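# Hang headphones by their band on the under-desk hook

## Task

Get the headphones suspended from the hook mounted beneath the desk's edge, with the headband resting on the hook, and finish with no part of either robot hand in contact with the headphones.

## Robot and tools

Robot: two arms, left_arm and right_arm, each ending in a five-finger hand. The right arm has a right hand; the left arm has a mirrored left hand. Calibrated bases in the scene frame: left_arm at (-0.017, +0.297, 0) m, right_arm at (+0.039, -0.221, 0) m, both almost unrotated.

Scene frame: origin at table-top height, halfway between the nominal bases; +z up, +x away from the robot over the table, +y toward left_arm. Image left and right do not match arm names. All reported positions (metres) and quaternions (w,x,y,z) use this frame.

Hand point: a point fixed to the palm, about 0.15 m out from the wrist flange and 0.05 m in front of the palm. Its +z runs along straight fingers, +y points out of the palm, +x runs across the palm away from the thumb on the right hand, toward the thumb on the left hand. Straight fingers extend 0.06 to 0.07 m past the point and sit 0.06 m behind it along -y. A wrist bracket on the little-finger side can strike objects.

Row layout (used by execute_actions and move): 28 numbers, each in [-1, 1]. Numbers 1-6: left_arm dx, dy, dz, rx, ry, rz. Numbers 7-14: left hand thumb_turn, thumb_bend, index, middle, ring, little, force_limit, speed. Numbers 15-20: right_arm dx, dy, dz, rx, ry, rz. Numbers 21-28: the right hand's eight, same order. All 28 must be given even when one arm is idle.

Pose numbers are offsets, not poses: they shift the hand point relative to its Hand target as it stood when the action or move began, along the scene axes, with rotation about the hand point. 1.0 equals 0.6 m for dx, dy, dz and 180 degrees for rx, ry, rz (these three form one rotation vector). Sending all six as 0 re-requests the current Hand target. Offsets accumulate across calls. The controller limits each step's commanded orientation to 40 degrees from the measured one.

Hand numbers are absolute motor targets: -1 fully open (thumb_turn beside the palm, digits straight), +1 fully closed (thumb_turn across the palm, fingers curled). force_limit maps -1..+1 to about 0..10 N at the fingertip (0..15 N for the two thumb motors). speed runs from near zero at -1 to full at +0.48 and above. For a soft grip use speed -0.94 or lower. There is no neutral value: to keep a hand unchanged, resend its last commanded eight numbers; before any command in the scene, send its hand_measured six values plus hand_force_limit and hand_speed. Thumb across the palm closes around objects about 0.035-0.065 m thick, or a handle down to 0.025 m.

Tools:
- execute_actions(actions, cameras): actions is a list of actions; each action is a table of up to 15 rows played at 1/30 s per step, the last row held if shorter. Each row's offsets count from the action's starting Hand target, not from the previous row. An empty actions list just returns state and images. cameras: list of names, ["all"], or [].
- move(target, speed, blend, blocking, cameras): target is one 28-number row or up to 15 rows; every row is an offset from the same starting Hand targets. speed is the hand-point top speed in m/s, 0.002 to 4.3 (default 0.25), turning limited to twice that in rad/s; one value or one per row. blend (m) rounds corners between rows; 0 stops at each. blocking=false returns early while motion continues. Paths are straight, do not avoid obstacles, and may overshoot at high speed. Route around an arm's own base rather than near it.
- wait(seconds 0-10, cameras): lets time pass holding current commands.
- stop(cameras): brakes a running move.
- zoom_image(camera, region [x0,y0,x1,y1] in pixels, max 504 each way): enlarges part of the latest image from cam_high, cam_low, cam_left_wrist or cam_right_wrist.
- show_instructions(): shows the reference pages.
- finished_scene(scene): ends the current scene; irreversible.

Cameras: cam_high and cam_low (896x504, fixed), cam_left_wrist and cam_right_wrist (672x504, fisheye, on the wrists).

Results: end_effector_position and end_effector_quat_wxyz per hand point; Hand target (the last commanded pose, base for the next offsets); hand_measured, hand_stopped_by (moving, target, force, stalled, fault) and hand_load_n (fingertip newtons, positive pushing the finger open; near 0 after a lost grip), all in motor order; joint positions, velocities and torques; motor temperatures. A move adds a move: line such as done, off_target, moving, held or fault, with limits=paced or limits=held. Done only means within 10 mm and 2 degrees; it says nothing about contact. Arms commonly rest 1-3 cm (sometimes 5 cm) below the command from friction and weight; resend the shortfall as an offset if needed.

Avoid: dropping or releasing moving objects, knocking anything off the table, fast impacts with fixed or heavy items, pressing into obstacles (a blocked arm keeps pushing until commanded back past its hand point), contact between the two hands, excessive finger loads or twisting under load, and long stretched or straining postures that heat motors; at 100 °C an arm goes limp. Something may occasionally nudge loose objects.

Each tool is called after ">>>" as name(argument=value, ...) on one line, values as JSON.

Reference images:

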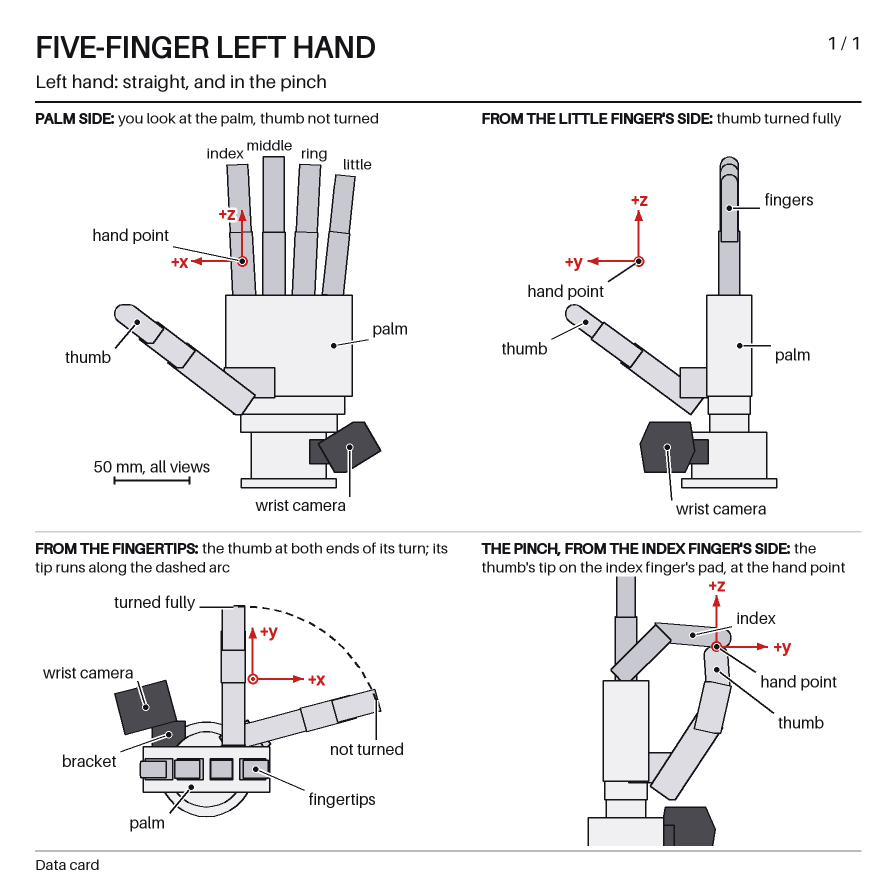

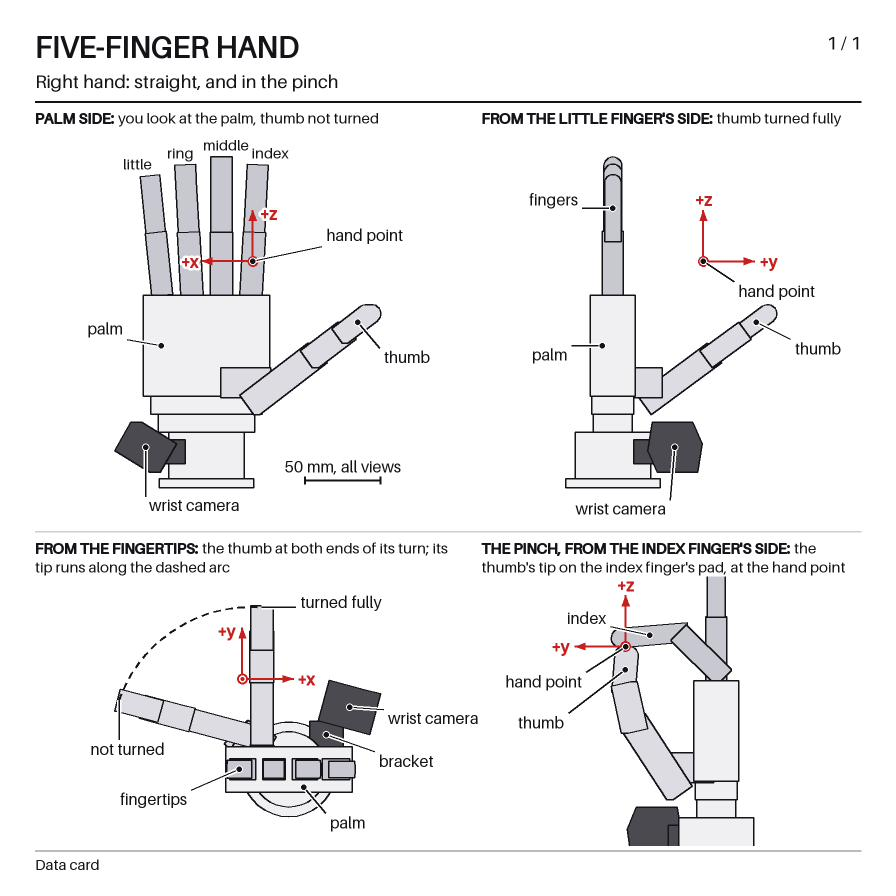

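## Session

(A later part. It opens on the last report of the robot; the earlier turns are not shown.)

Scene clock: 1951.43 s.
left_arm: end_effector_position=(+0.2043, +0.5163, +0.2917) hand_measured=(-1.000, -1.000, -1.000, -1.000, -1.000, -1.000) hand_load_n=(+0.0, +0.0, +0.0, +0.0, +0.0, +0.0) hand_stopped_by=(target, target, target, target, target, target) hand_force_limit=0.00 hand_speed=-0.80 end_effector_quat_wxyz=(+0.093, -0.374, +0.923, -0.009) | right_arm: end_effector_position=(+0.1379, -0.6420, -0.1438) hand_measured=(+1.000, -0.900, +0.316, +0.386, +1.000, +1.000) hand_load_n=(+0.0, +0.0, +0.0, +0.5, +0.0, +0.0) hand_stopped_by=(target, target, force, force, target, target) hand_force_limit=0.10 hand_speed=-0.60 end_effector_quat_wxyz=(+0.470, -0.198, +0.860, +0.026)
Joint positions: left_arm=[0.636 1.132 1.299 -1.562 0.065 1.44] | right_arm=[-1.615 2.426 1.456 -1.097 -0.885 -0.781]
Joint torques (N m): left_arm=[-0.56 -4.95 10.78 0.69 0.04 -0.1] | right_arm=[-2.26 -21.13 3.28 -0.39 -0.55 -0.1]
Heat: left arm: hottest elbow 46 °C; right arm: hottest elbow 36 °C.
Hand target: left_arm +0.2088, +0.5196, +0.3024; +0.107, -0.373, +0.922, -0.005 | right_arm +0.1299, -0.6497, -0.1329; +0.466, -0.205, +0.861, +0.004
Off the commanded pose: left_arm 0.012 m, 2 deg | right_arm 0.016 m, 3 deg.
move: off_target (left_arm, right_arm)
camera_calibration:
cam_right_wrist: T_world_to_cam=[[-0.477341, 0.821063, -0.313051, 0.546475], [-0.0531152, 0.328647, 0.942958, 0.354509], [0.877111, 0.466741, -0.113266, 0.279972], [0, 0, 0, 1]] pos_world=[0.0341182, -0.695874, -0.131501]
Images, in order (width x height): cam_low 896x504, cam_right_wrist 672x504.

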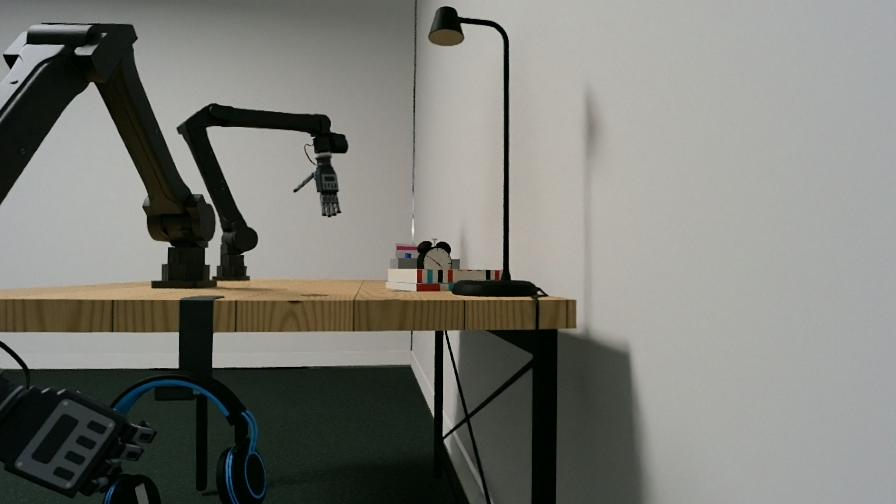

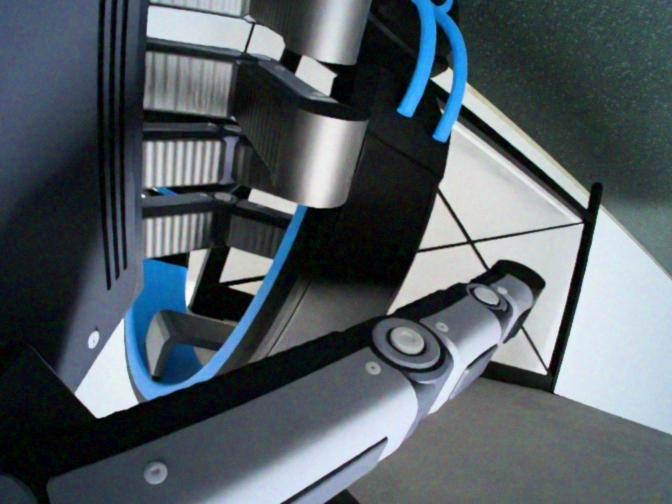

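>>> move(target=[[0,0,0,0,0,0,-1,-1,-1,-1,-1,-1,0,-0.8,0.0,0,0,0,0,0,1,0.7,0.6,0.7,1,1,0.0,-0.6]], speed=0.06, cameras=["cam_low","cam_right_wrist"])

>>> zoom_image(camera="cam_low", region=[80, 330, 280, 504])

Scene clock: 2003.93 s.
left_arm: end_effector_position=(+0.2043, +0.5163, +0.2917) hand_measured=(-1.000, -1.000, -1.000, -1.000, -1.000, -1.000) hand_load_n=(+0.5, +0.0, +0.0, +0.0, +0.0, +0.0) hand_stopped_by=(target, target, target, target, target, target) hand_force_limit=0.00 hand_speed=-0.80 end_effector_quat_wxyz=(+0.093, -0.374, +0.923, -0.009) | right_arm: end_effector_position=(+0.1357, -0.6443, -0.1414) hand_measured=(+1.000, -0.510, +0.316, +0.386, +1.000, +1.000) hand_load_n=(+0.0, +5.5, +0.0, +6.5, -3.0, +0.0) hand_stopped_by=(target, force, force, force, target, target) hand_force_limit=0.00 hand_speed=-0.60 end_effector_quat_wxyz=(+0.470, -0.199, +0.860, +0.020)
Joint positions: left_arm=[0.636 1.132 1.299 -1.562 0.065 1.44] | right_arm=[-1.62 2.419 1.456 -1.097 -0.887 -0.786]
Joint torques (N m): left_arm=[-0.5 -4.95 10.76 0.7 0.04 -0.1] | right_arm=[-1.49 -20.25 3.58 0.09 -0.59 -0.11]
Heat: left arm: hottest elbow 46 °C; right arm: hottest shoulder 35 °C.
Hand target: left_arm +0.2088, +0.5196, +0.3024; +0.107, -0.373, +0.922, -0.005 | right_arm +0.1300, -0.6498, -0.1328; +0.466, -0.205, +0.861, +0.004
Off the commanded pose: left_arm 0.012 m, 2 deg | right_arm 0.012 m, 2 deg.
move: off_target (left_arm, right_arm)
camera_calibration:
cam_right_wrist: T_world_to_cam=[[-0.474091, 0.819164, -0.322813, 0.54511], [-0.0541841, 0.338796, 0.939298, 0.358901], [0.878807, 0.462804, -0.116235, 0.280114], [0, 0, 0, 1]] pos_world=[0.0317129, -0.697767, -0.128588]
Images, in order (width x height): cam_low 896x504, cam_right_wrist 672x504.

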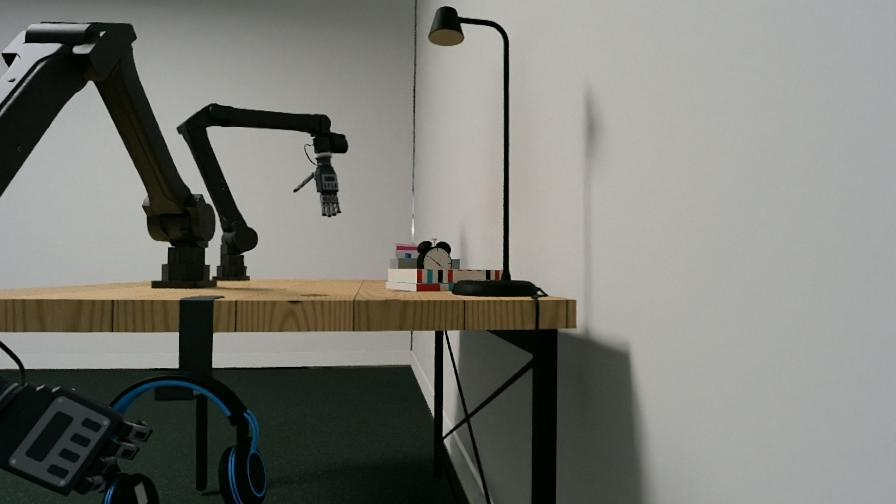

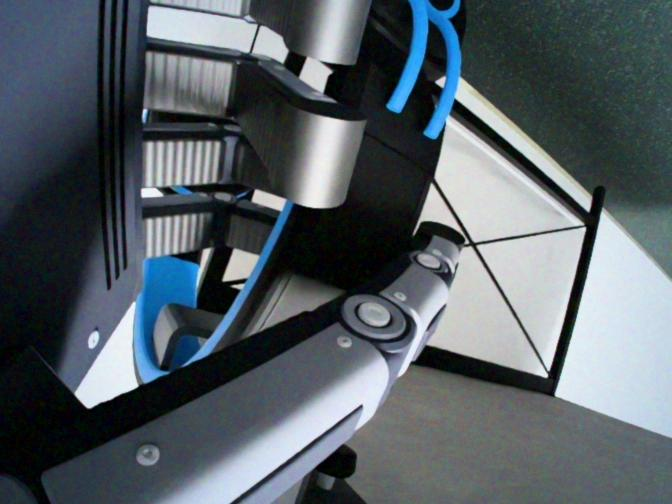

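Scaled by 2.520 from the camera's 896x504 image, which has a finer 1280x720 frame.

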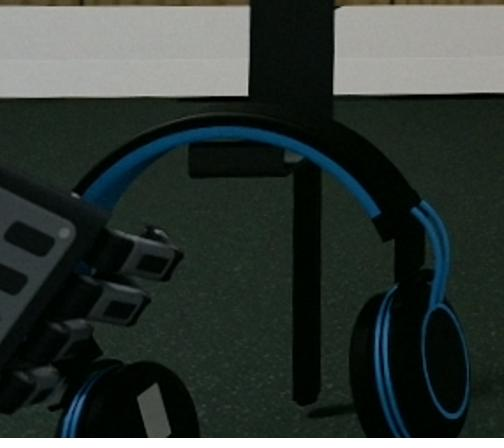

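>>> move(target=[[0,0,0,0,0,0,-1,-1,-1,-1,-1,-1,0,-0.8,0.0,0,0.04,0,0,0,1,0.7,0.6,0.7,1,1,0.0,-0.6]], speed=0.06, cameras=["cam_low","cam_right_wrist"])

>>> zoom_image(camera="cam_low", region=[80, 330, 280, 504])

>>> zoom_image(camera="cam_right_wrist", region=[80, 200, 330, 430])

Scene clock: 2035.63 s.
left_arm: end_effector_position=(+0.2043, +0.5163, +0.2917) hand_measured=(-1.000, -1.000, -1.000, -1.000, -1.000, -1.000) hand_load_n=(+0.0, +0.0, +0.0, +0.0, +0.0, +0.0) hand_stopped_by=(target, target, target, target, target, target) hand_force_limit=0.00 hand_speed=-0.80 end_effector_quat_wxyz=(+0.093, -0.374, +0.923, -0.009) | right_arm: end_effector_position=(+0.1350, -0.6467, -0.1236) hand_measured=(+1.000, -0.510, +0.316, +0.386, +1.000, +1.000) hand_load_n=(+1.5, +2.5, +0.0, +2.0, -1.5, +0.0) hand_stopped_by=(target, force, force, force, target, target) hand_force_limit=0.00 hand_speed=-0.60 end_effector_quat_wxyz=(+0.466, -0.203, +0.861, +0.014)
Joint positions: left_arm=[0.636 1.132 1.299 -1.562 0.065 1.44] | right_arm=[-1.62 2.375 1.44 -1.108 -0.884 -0.786]
Joint torques (N m): left_arm=[-0.5 -5.01 10.78 0.69 0.04 -0.1] | right_arm=[-1.73 -20.78 3.7 -0.8 -0.69 -0.07]
Heat: left arm: hottest elbow 46 °C; right arm: hottest shoulder 37 °C.
Hand target: left_arm +0.2088, +0.5196, +0.3024; +0.107, -0.373, +0.922, -0.005 | right_arm +0.1300, -0.6497, -0.1089; +0.466, -0.205, +0.861, +0.004
Off the commanded pose: left_arm 0.012 m, 2 deg | right_arm 0.016 m, 1 deg.
move: off_target (left_arm, right_arm)
camera_calibration:
cam_right_wrist: T_world_to_cam=[[-0.476964, 0.812652, -0.334816, 0.547112], [-0.0502294, 0.355113, 0.933473, 0.352332], [0.877487, 0.46205, -0.128557, 0.282095], [0, 0, 0, 1]] pos_world=[0.0311154, -0.700072, -0.109445]
Images, in order (width x height): cam_low 896x504, cam_right_wrist 672x504.

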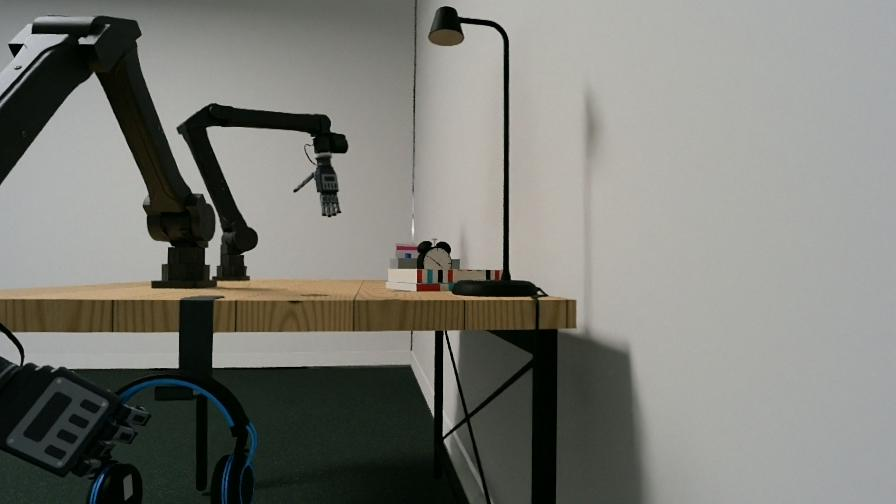

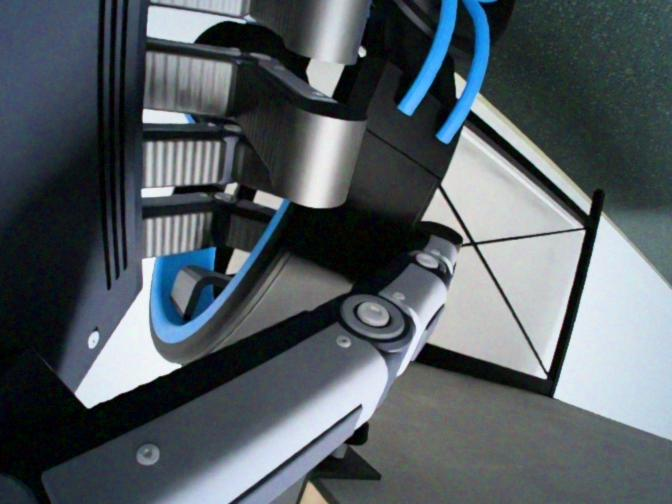

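Scaled by 2.520 from the camera's 896x504 image, which has a finer 1280x720 frame.

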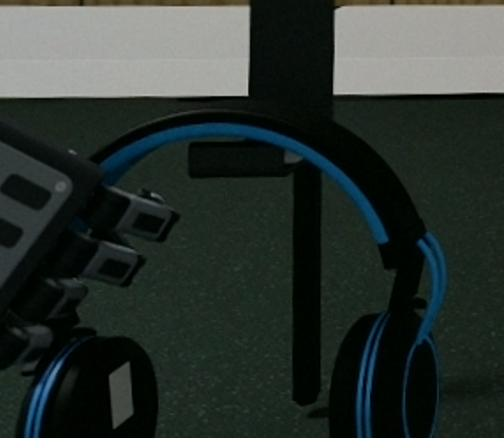

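Scaled by 2.016 from the camera's 672x504 image, which has a finer 960x720 frame.

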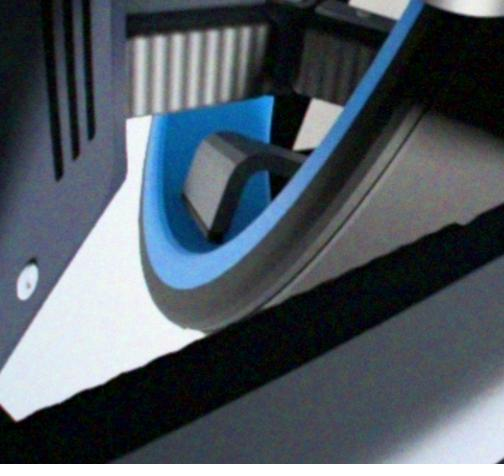

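>>> move(target=[[0,0,0,0,0,0,-1,-1,-1,-1,-1,-1,0,-0.8,0.0,0,0.03,0,0,0,1,0.8,0.6,0.7,1,1,0.3,-0.6]], speed=0.06, cameras=["cam_low","cam_right_wrist"])

>>> zoom_image(camera="cam_low", region=[80, 330, 280, 504])

>>> zoom_image(camera="cam_right_wrist", region=[80, 200, 330, 430])

Scene clock: 2053.83 s.
left_arm: end_effector_position=(+0.2043, +0.5163, +0.2917) hand_measured=(-1.000, -1.000, -1.000, -1.000, -1.000, -1.000) hand_load_n=(+0.0, +0.0, +0.0, +0.0, +0.0, +0.0) hand_stopped_by=(target, target, target, target, target, target) hand_force_limit=0.00 hand_speed=-0.80 end_effector_quat_wxyz=(+0.093, -0.374, +0.923, -0.009) | right_arm: end_effector_position=(+0.1349, -0.6475, -0.1062) hand_measured=(+1.000, -0.424, +0.316, +0.386, +1.000, +1.000) hand_load_n=(+7.5, +6.0, +0.0, +6.0, -4.0, +0.0) hand_stopped_by=(target, force, force, force, target, target) hand_force_limit=0.30 hand_speed=-0.60 end_effector_quat_wxyz=(+0.466, -0.204, +0.861, +0.013)
Joint positions: left_arm=[0.636 1.132 1.299 -1.562 0.065 1.44] | right_arm=[-1.62 2.339 1.432 -1.134 -0.884 -0.786]
Joint torques (N m): left_arm=[-0.56 -5.01 10.78 0.68 0.04 -0.1] | right_arm=[-1.14 -19.66 3.81 -0.9 -0.64 -0.08]
Heat: left arm: hottest elbow 46 °C; right arm: hottest shoulder 36 °C.
Hand target: left_arm +0.2088, +0.5196, +0.3024; +0.107, -0.373, +0.922, -0.005 | right_arm +0.1300, -0.6497, -0.0910; +0.465, -0.205, +0.861, +0.004
Off the commanded pose: left_arm 0.012 m, 2 deg | right_arm 0.016 m, 1 deg.
move: off_target (left_arm, right_arm)
camera_calibration:
cam_right_wrist: T_world_to_cam=[[-0.477013, 0.812252, -0.335716, 0.553213], [-0.0501838, 0.35618, 0.933069, 0.336982], [0.877462, 0.461934, -0.129141, 0.284668], [0, 0, 0, 1]] pos_world=[0.0310155, -0.700872, -0.0919429]
Images, in order (width x height): cam_low 896x504, cam_right_wrist 672x504.

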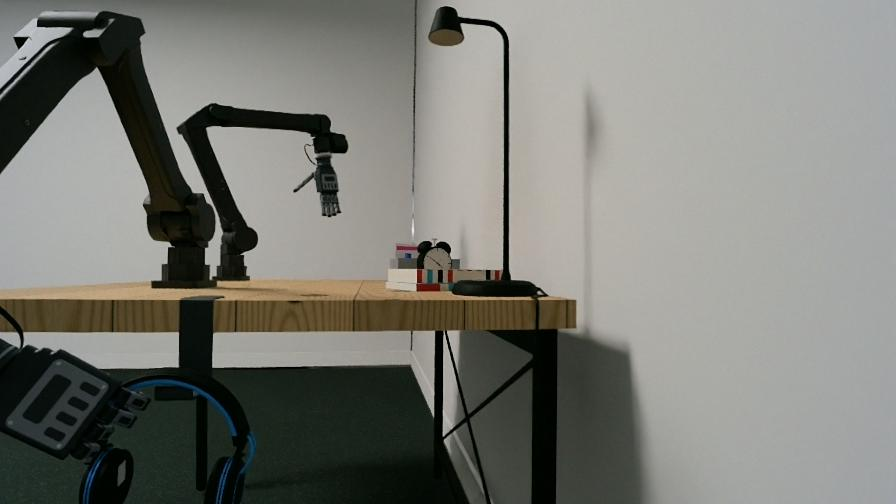

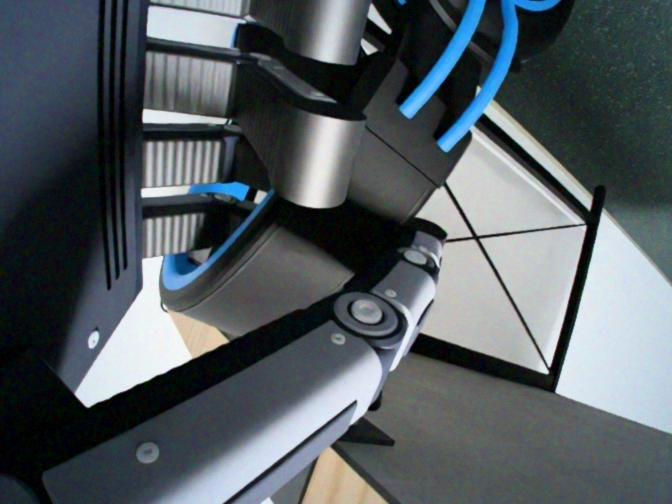

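Scaled by 2.520 from the camera's 896x504 image, which has a finer 1280x720 frame.

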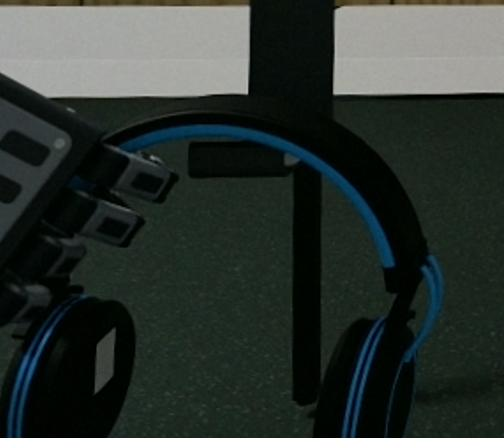

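Scaled by 2.016 from the camera's 672x504 image, which has a finer 960x720 frame.

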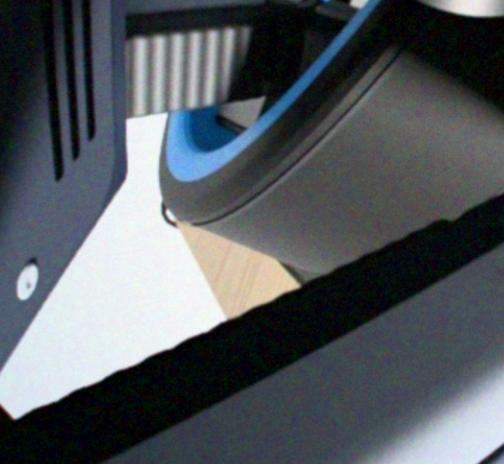

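>>> move(target=[[0,0,0,0,0,0,-1,-1,-1,-1,-1,-1,0,-0.8,0.0,0,0.05,0,0,0,1,0.8,0.6,0.7,1,1,0.3,-0.6]], speed=0.06, cameras=["cam_low","cam_right_wrist","cam_high"])

>>> zoom_image(camera="cam_low", region=[80, 330, 280, 504])

>>> zoom_image(camera="cam_high", region=[380, 0, 520, 110])

Scene clock: 2068.30 s.
left_arm: end_effector_position=(+0.2043, +0.5163, +0.2917) hand_measured=(-1.000, -1.000, -1.000, -1.000, -1.000, -1.000) hand_load_n=(+0.0, +0.0, +0.0, +0.0, +0.0, +0.0) hand_stopped_by=(target, target, target, target, target, target) hand_force_limit=0.00 hand_speed=-0.80 end_effector_quat_wxyz=(+0.093, -0.374, +0.923, -0.009) | right_arm: end_effector_position=(+0.1343, -0.6464, -0.0808) hand_measured=(+1.000, -0.424, +0.316, +0.386, +1.000, +1.000) hand_load_n=(+6.0, +6.0, +0.5, +3.5, -4.0, +0.0) hand_stopped_by=(target, force, force, force, target, target) hand_force_limit=0.30 hand_speed=-0.60 end_effector_quat_wxyz=(+0.465, -0.204, +0.862, +0.016)
Joint positions: left_arm=[0.636 1.132 1.299 -1.562 0.065 1.44] | right_arm=[-1.62 2.288 1.421 -1.178 -0.878 -0.786]
Joint torques (N m): left_arm=[-0.56 -4.95 10.77 0.69 0.04 -0.1] | right_arm=[-2.67 -20.25 4.14 -1.17 -0.85 -0.07]
Heat: left arm: hottest elbow 46 °C; right arm: hottest shoulder 37 °C.
Hand target: left_arm +0.2088, +0.5196, +0.3024; +0.107, -0.373, +0.922, -0.005 | right_arm +0.1300, -0.6498, -0.0608; +0.466, -0.205, +0.861, +0.004
Off the commanded pose: left_arm 0.012 m, 2 deg | right_arm 0.021 m, 1 deg.
move: off_target (left_arm, right_arm)
camera_calibration:
cam_right_wrist: T_world_to_cam=[[-0.4804, 0.812515, -0.330206, 0.561627], [-0.0469498, 0.352132, 0.934772, 0.30997], [0.875792, 0.464567, -0.131017, 0.289725], [0, 0, 0, 1]] pos_world=[0.0306195, -0.700078, -0.0663396]
Images, in order (width x height): cam_high 896x504, cam_low 896x504, cam_right_wrist 672x504.

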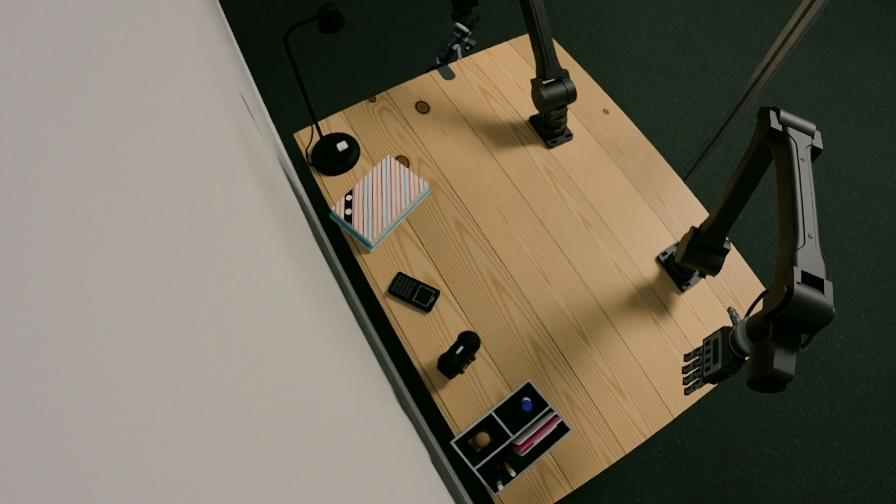

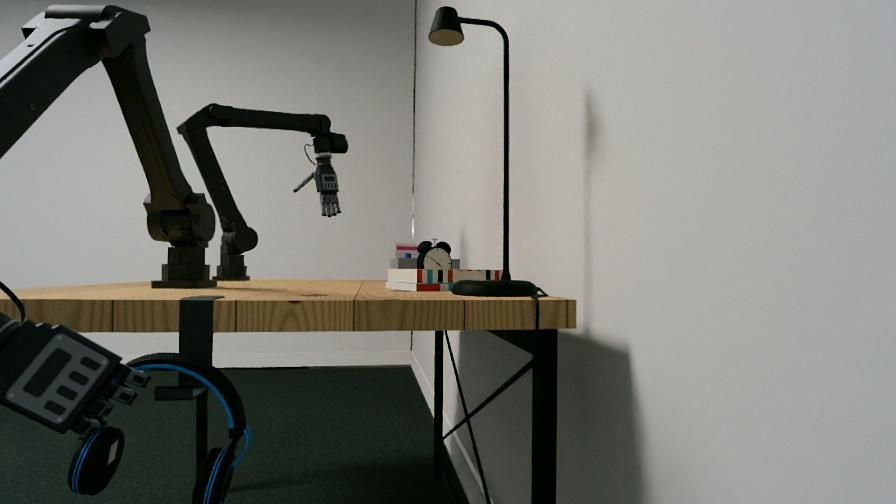

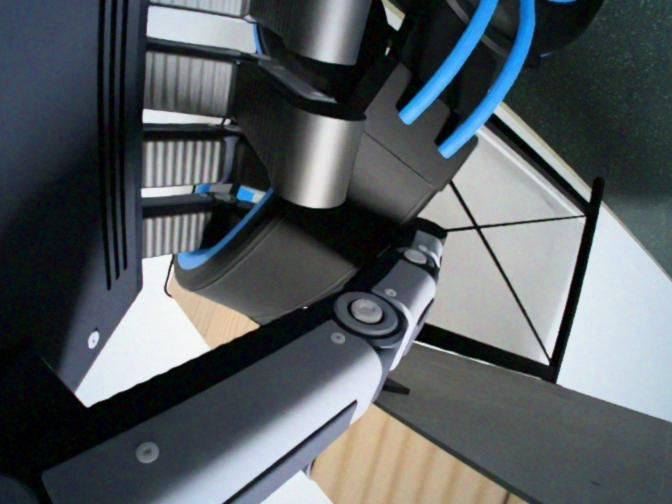

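Scaled by 2.520 from the camera's 896x504 image, which has a finer 1280x720 frame.

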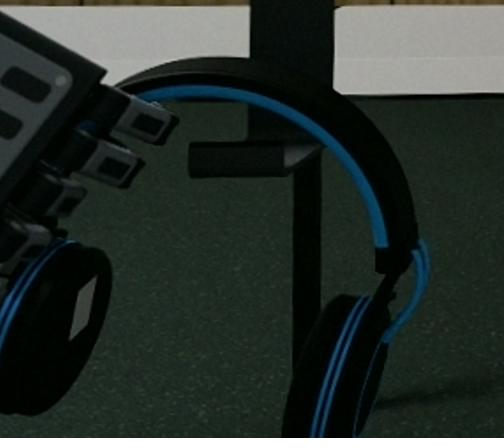

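Scaled by 3.600 from the camera's 896x504 image, which has a finer 1280x720 frame.

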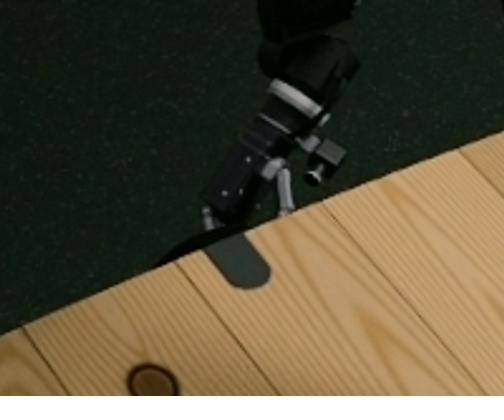

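>>> move(target=[[0,0,0,0,0,0,-1,-1,-1,-1,-1,-1,0,-0.8,0.0,0,0.02,0,-0.0833,0,1,0.8,0.6,0.7,1,1,0.3,-0.6]], speed=0.08, cameras=["cam_low","cam_right_wrist"])

>>> zoom_image(camera="cam_low", region=[80, 310, 300, 504])

Scene clock: 2092.00 s.
left_arm: end_effector_position=(+0.2043, +0.5163, +0.2917) hand_measured=(-1.000, -1.000, -1.000, -1.000, -1.000, -1.000) hand_load_n=(+0.0, +0.0, +0.0, +0.0, +0.0, +0.0) hand_stopped_by=(target, target, target, target, target, target) hand_force_limit=0.00 hand_speed=-0.80 end_effector_quat_wxyz=(+0.093, -0.374, +0.923, -0.009) | right_arm: end_effector_position=(+0.1368, -0.6355, -0.0538) hand_measured=(+1.000, -0.424, +0.316, +0.386, +1.000, +1.000) hand_load_n=(+6.0, +6.5, +1.0, +3.5, -4.0, +0.0) hand_stopped_by=(target, force, force, force, target, target) hand_force_limit=0.30 hand_speed=-0.60 end_effector_quat_wxyz=(+0.572, -0.206, +0.794, -0.010)
Joint positions: left_arm=[0.636 1.132 1.299 -1.562 0.065 1.44] | right_arm=[-1.653 2.356 1.467 -1.451 -1.068 -1.108]
Joint torques (N m): left_arm=[-0.56 -4.95 10.78 0.69 0.05 -0.1] | right_arm=[-2.43 -16.56 7.75 -1.68 -0.91 -0.03]
Motor temperatures (°C): left_arm=[26 27 46 27 26 24] | right_arm=[26 37 32 26 27 25]
Heat: left arm: hottest elbow 46 °C; right arm: hottest shoulder 37 °C.
Hand target: left_arm +0.2088, +0.5196, +0.3024; +0.107, -0.373, +0.922, -0.005 | right_arm +0.1299, -0.6498, -0.0489; +0.574, -0.204, +0.793, -0.022
Off the commanded pose: left_arm 0.012 m, 2 deg | right_arm 0.017 m, 1 deg.
move: off_target (left_arm, right_arm)
camera_calibration:
cam_right_wrist: T_world_to_cam=[[-0.383126, 0.809911, -0.444138, 0.54168], [-0.286459, 0.35294, 0.890716, 0.311959], [0.878155, 0.468483, 0.0967863, 0.300488], [0, 0, 0, 1]] pos_world=[0.03302, -0.689589, -0.06637]
Images, in order (width x height): cam_low 896x504, cam_right_wrist 672x504.

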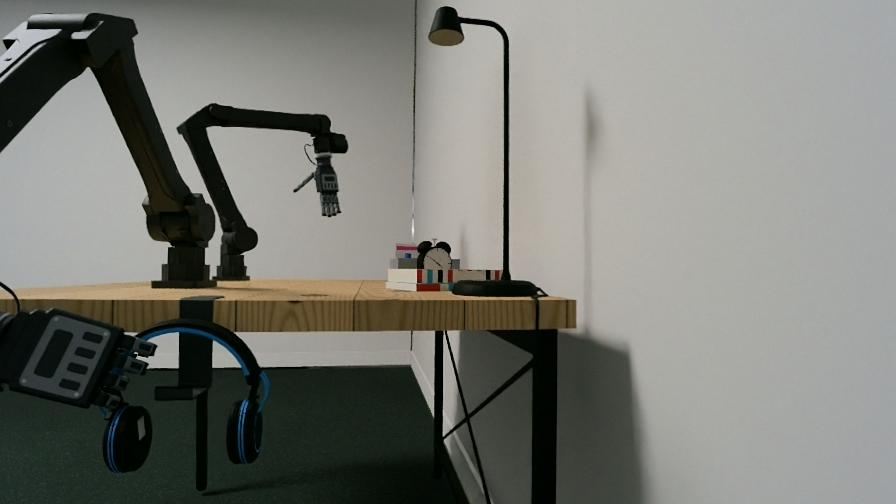

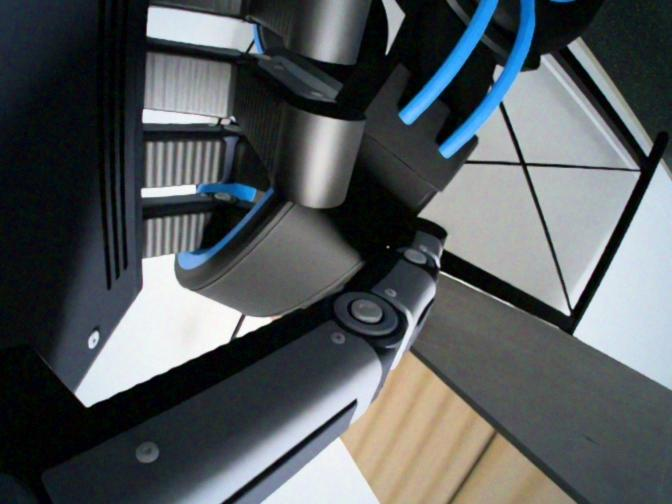

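Scaled by 2.291 from the camera's 896x504 image, which has a finer 1280x720 frame.

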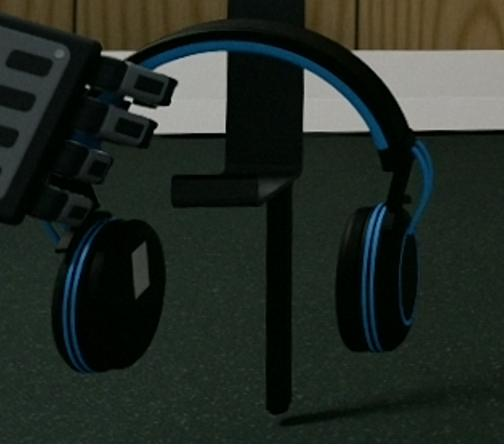

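>>> move(target=[[0,0,0,0,0,0,-1,-1,-1,-1,-1,-1,0,-0.8,-0.025,0.02,0,0,0,0,1,0.8,0.6,0.7,1,1,0.3,-0.6],[0,0,0,0,0,0,-1,-1,-1,-1,-1,-1,0,-0.8,-0.022,0.02,-0.075,0,0,0,1,0.8,0.6,0.7,1,1,0.3,-0.6]], speed=0.08, cameras=["cam_low","cam_right_wrist"])

>>> zoom_image(camera="cam_low", region=[80, 310, 300, 504])

Scene clock: 2121.57 s.
left_arm: end_effector_position=(+0.2043, +0.5163, +0.2917) hand_measured=(-1.000, -1.000, -1.000, -1.000, -1.000, -1.000) hand_load_n=(+0.0, +0.0, +0.0, +0.0, +0.0, +0.0) hand_stopped_by=(target, target, target, target, target, target) hand_force_limit=0.00 hand_speed=-0.80 end_effector_quat_wxyz=(+0.093, -0.374, +0.923, -0.009) | right_arm: end_effector_position=(+0.1215, -0.6233, -0.0948) hand_measured=(+1.000, -0.424, +0.316, +0.386, +1.000, +1.000) hand_load_n=(+6.0, +6.0, +1.0, +3.5, -4.5, +0.0) hand_stopped_by=(target, force, force, force, target, target) hand_force_limit=0.30 hand_speed=-0.60 end_effector_quat_wxyz=(+0.577, -0.198, +0.792, -0.005)
Joint positions: left_arm=[0.636 1.132 1.299 -1.562 0.065 1.44] | right_arm=[-1.687 2.446 1.475 -1.432 -1.051 -1.154]
Joint torques (N m): left_arm=[-0.62 -4.95 10.8 0.69 0.04 -0.1] | right_arm=[-1.85 -16.38 6.23 -0.79 -0.8 0.02]
Heat: left arm: hottest elbow 46 °C; right arm: hottest shoulder 35 °C.
Hand target: left_arm +0.2088, +0.5196, +0.3024; +0.107, -0.373, +0.922, -0.005 | right_arm +0.1168, -0.6378, -0.0939; +0.574, -0.204, +0.793, -0.022
Off the commanded pose: left_arm 0.012 m, 2 deg | right_arm 0.015 m, 2 deg.
move: off_target (left_arm, right_arm)
camera_calibration:
cam_right_wrist: T_world_to_cam=[[-0.374787, 0.821135, -0.430433, 0.515016], [-0.291018, 0.33661, 0.895546, 0.330615], [0.880252, 0.460902, 0.112808, 0.308687], [0, 0, 0, 1]] pos_world=[0.0175142, -0.67646, -0.109224]
Images, in order (width x height): cam_low 896x504, cam_right_wrist 672x504.

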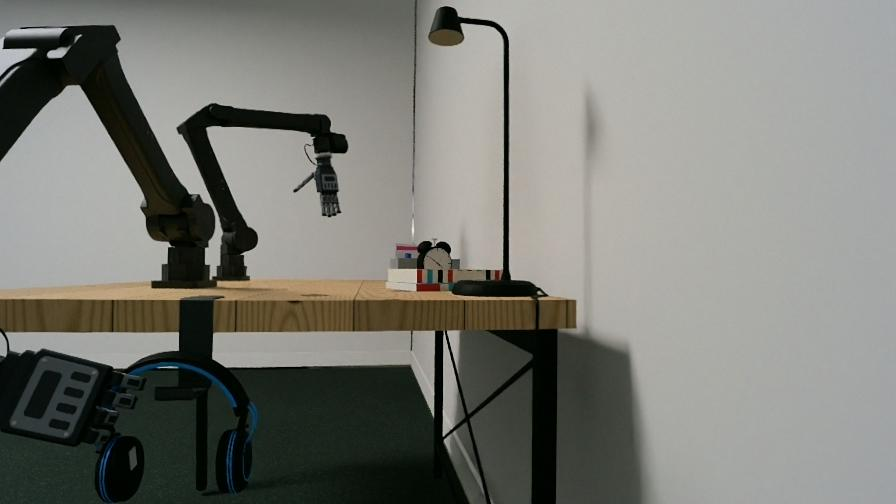

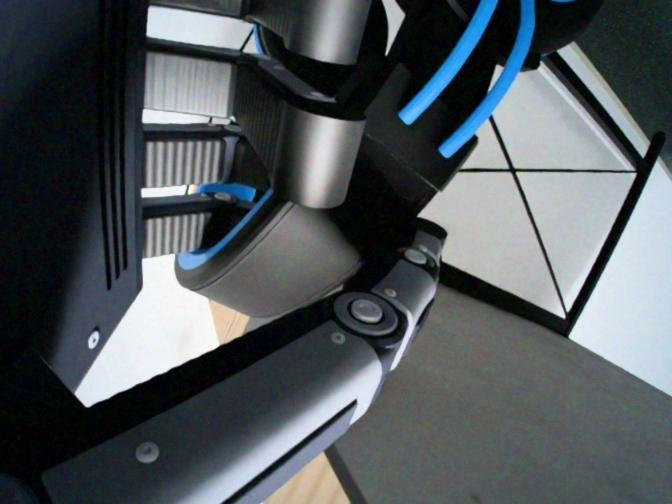

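Scaled by 2.291 from the camera's 896x504 image, which has a finer 1280x720 frame.

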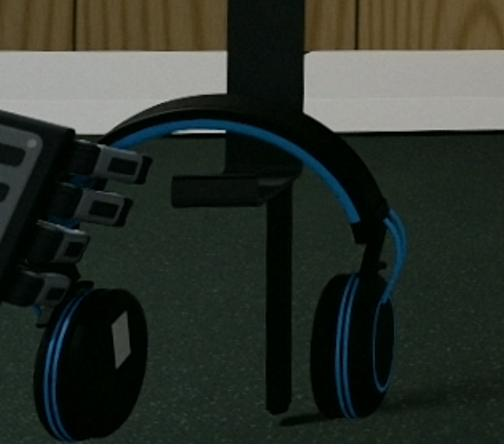

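>>> move(target=[[0,0,0,0,0,0,-1,-1,-1,-1,-1,-1,0,-0.8,0.018,0.0,-0.01,0,0,0,1,0.8,0.6,0.7,1,1,0.3,-0.6],[0,0,0,0,0,0,-1,-1,-1,-1,-1,-1,0,-0.8,0.018,0.0,-0.045,0,0,0,1,0.8,0.6,0.7,1,1,0.3,-0.6]], speed=0.06, cameras=["cam_low","cam_right_wrist"])

>>> zoom_image(camera="cam_low", region=[80, 310, 300, 504])

Scene clock: 2134.17 s.
left_arm: end_effector_position=(+0.2043, +0.5163, +0.2917) hand_measured=(-1.000, -1.000, -1.000, -1.000, -1.000, -1.000) hand_load_n=(+0.0, +0.0, +0.0, +0.0, +0.0, +0.0) hand_stopped_by=(target, target, target, target, target, target) hand_force_limit=0.00 hand_speed=-0.80 end_effector_quat_wxyz=(+0.093, -0.374, +0.923, -0.009) | right_arm: end_effector_position=(+0.1234, -0.6252, -0.1219) hand_measured=(+1.000, -0.424, +0.316, +0.386, +1.000, +1.000) hand_load_n=(+5.5, +6.0, +1.0, +3.5, -3.5, +0.0) hand_stopped_by=(target, force, force, force, target, target) hand_force_limit=0.30 hand_speed=-0.60 end_effector_quat_wxyz=(+0.577, -0.201, +0.792, -0.020)
Joint positions: left_arm=[0.636 1.132 1.299 -1.562 0.065 1.44] | right_arm=[-1.687 2.494 1.487 -1.369 -1.068 -1.154]
Joint torques (N m): left_arm=[-0.56 -4.95 10.77 0.7 0.05 -0.1] | right_arm=[0.62 -16.32 6.17 -0.83 -0.75 0.19]
Heat: left arm: hottest elbow 46 °C; right arm: hottest shoulder 35 °C.
Hand target: left_arm +0.2088, +0.5196, +0.3024; +0.107, -0.373, +0.922, -0.005 | right_arm +0.1276, -0.6378, -0.1209; +0.574, -0.204, +0.793, -0.022
Off the commanded pose: left_arm 0.012 m, 2 deg | right_arm 0.013 m, 1 deg.
move: off_target (left_arm, right_arm)
camera_calibration:
cam_right_wrist: T_world_to_cam=[[-0.361601, 0.813695, -0.455131, 0.496359], [-0.292857, 0.364326, 0.884026, 0.372215], [0.885144, 0.452953, 0.106555, 0.304574], [0, 0, 0, 1]] pos_world=[0.0188974, -0.67745, -0.135593]
Images, in order (width x height): cam_low 896x504, cam_right_wrist 672x504.

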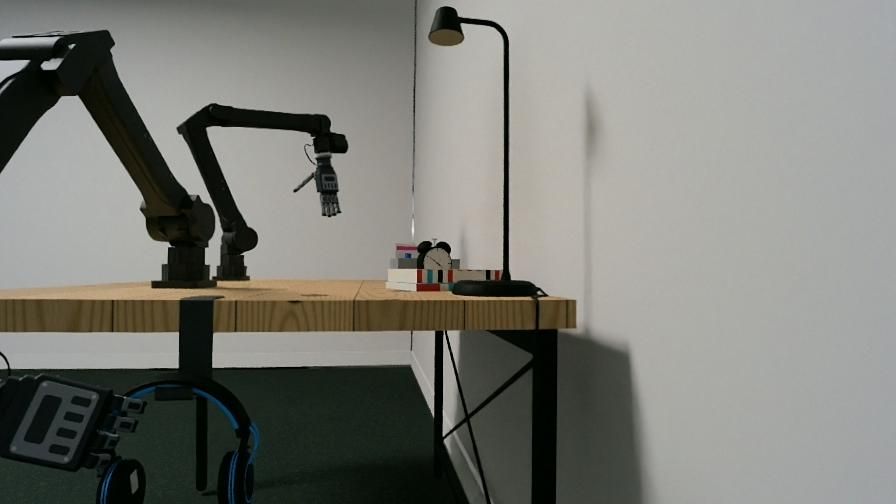

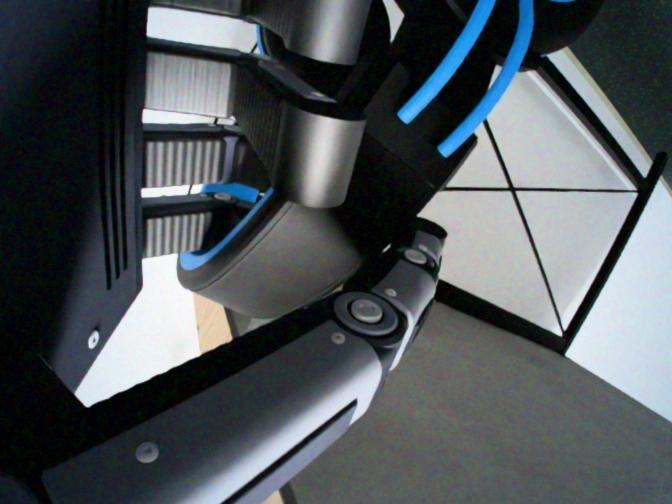

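Scaled by 2.291 from the camera's 896x504 image, which has a finer 1280x720 frame.

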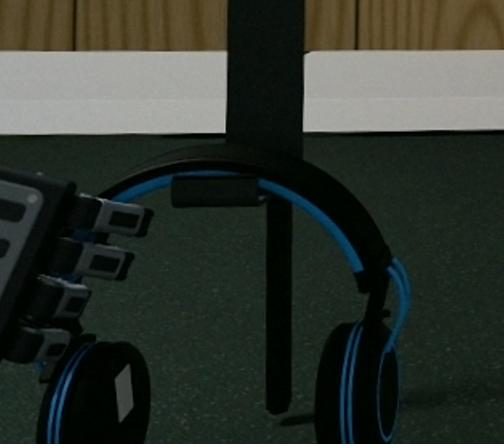

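>>> move(target=[[0,0,0,0,0,0,-1,-1,-1,-1,-1,-1,0,-0.8,0.025,0.0,-0.01,0,0,0,1,0.8,0.6,0.7,1,1,0.3,-0.6]], speed=0.06, cameras=["cam_low","cam_right_wrist"])

>>> zoom_image(camera="cam_low", region=[80, 310, 300, 504])

Scene clock: 2148.00 s.
left_arm: end_effector_position=(+0.2043, +0.5163, +0.2917) hand_measured=(-1.000, -1.000, -1.000, -1.000, -1.000, -1.000) hand_load_n=(+0.0, +0.0, +0.0, +0.0, +0.0, +0.0) hand_stopped_by=(target, target, target, target, target, target) hand_force_limit=0.00 hand_speed=-0.80 end_effector_quat_wxyz=(+0.093, -0.374, +0.923, -0.009) | right_arm: end_effector_position=(+0.1359, -0.6302, -0.1259) hand_measured=(+1.000, -0.424, +0.316, +0.386, +1.000, +1.000) hand_load_n=(+5.0, +6.0, +0.5, +4.0, -4.0, +0.0) hand_stopped_by=(target, force, force, force, target, target) hand_force_limit=0.30 hand_speed=-0.60 end_effector_quat_wxyz=(+0.575, -0.205, +0.792, -0.025)
Joint positions: left_arm=[0.636 1.132 1.299 -1.562 0.065 1.44] | right_arm=[-1.662 2.494 1.487 -1.324 -1.086 -1.118]
Joint torques (N m): left_arm=[-0.56 -5.01 10.78 0.7 0.04 -0.1] | right_arm=[-0.38 -16.56 5.46 -0.13 -0.79 0.34]
Heat: left arm: hottest elbow 46 °C; right arm: hottest shoulder 36 °C.
Hand target: left_arm +0.2088, +0.5196, +0.3024; +0.107, -0.373, +0.922, -0.005 | right_arm +0.1426, -0.6378, -0.1268; +0.574, -0.204, +0.793, -0.023
Off the commanded pose: left_arm 0.012 m, 2 deg | right_arm 0.010 m, 0 deg.
move: off_target (left_arm)
camera_calibration:
cam_right_wrist: T_world_to_cam=[[-0.362264, 0.807451, -0.465604, 0.498025], [-0.291872, 0.376139, 0.879392, 0.387881], [0.885198, 0.454469, 0.0994108, 0.29624], [0, 0, 0, 1]] pos_world=[0.0313969, -0.68266, -0.138667]
Images, in order (width x height): cam_low 896x504, cam_right_wrist 672x504.

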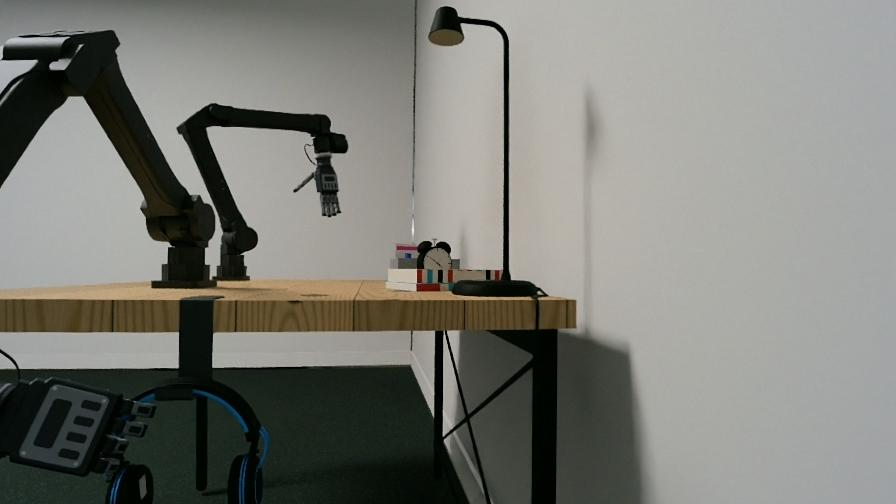

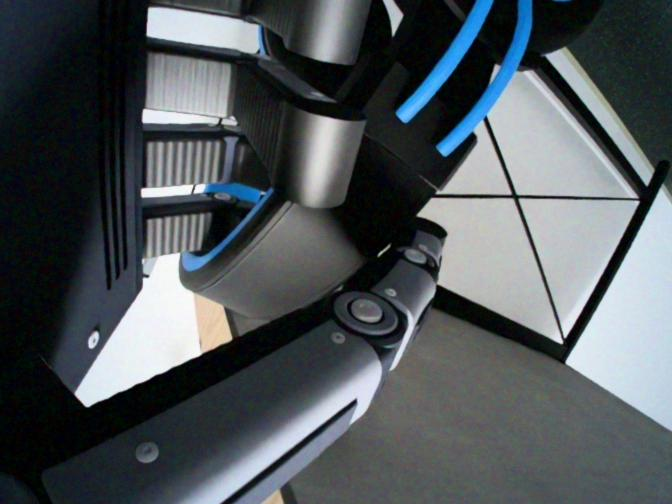

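Scaled by 2.291 from the camera's 896x504 image, which has a finer 1280x720 frame.

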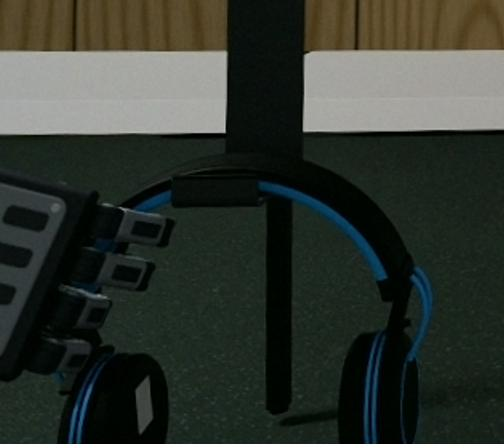

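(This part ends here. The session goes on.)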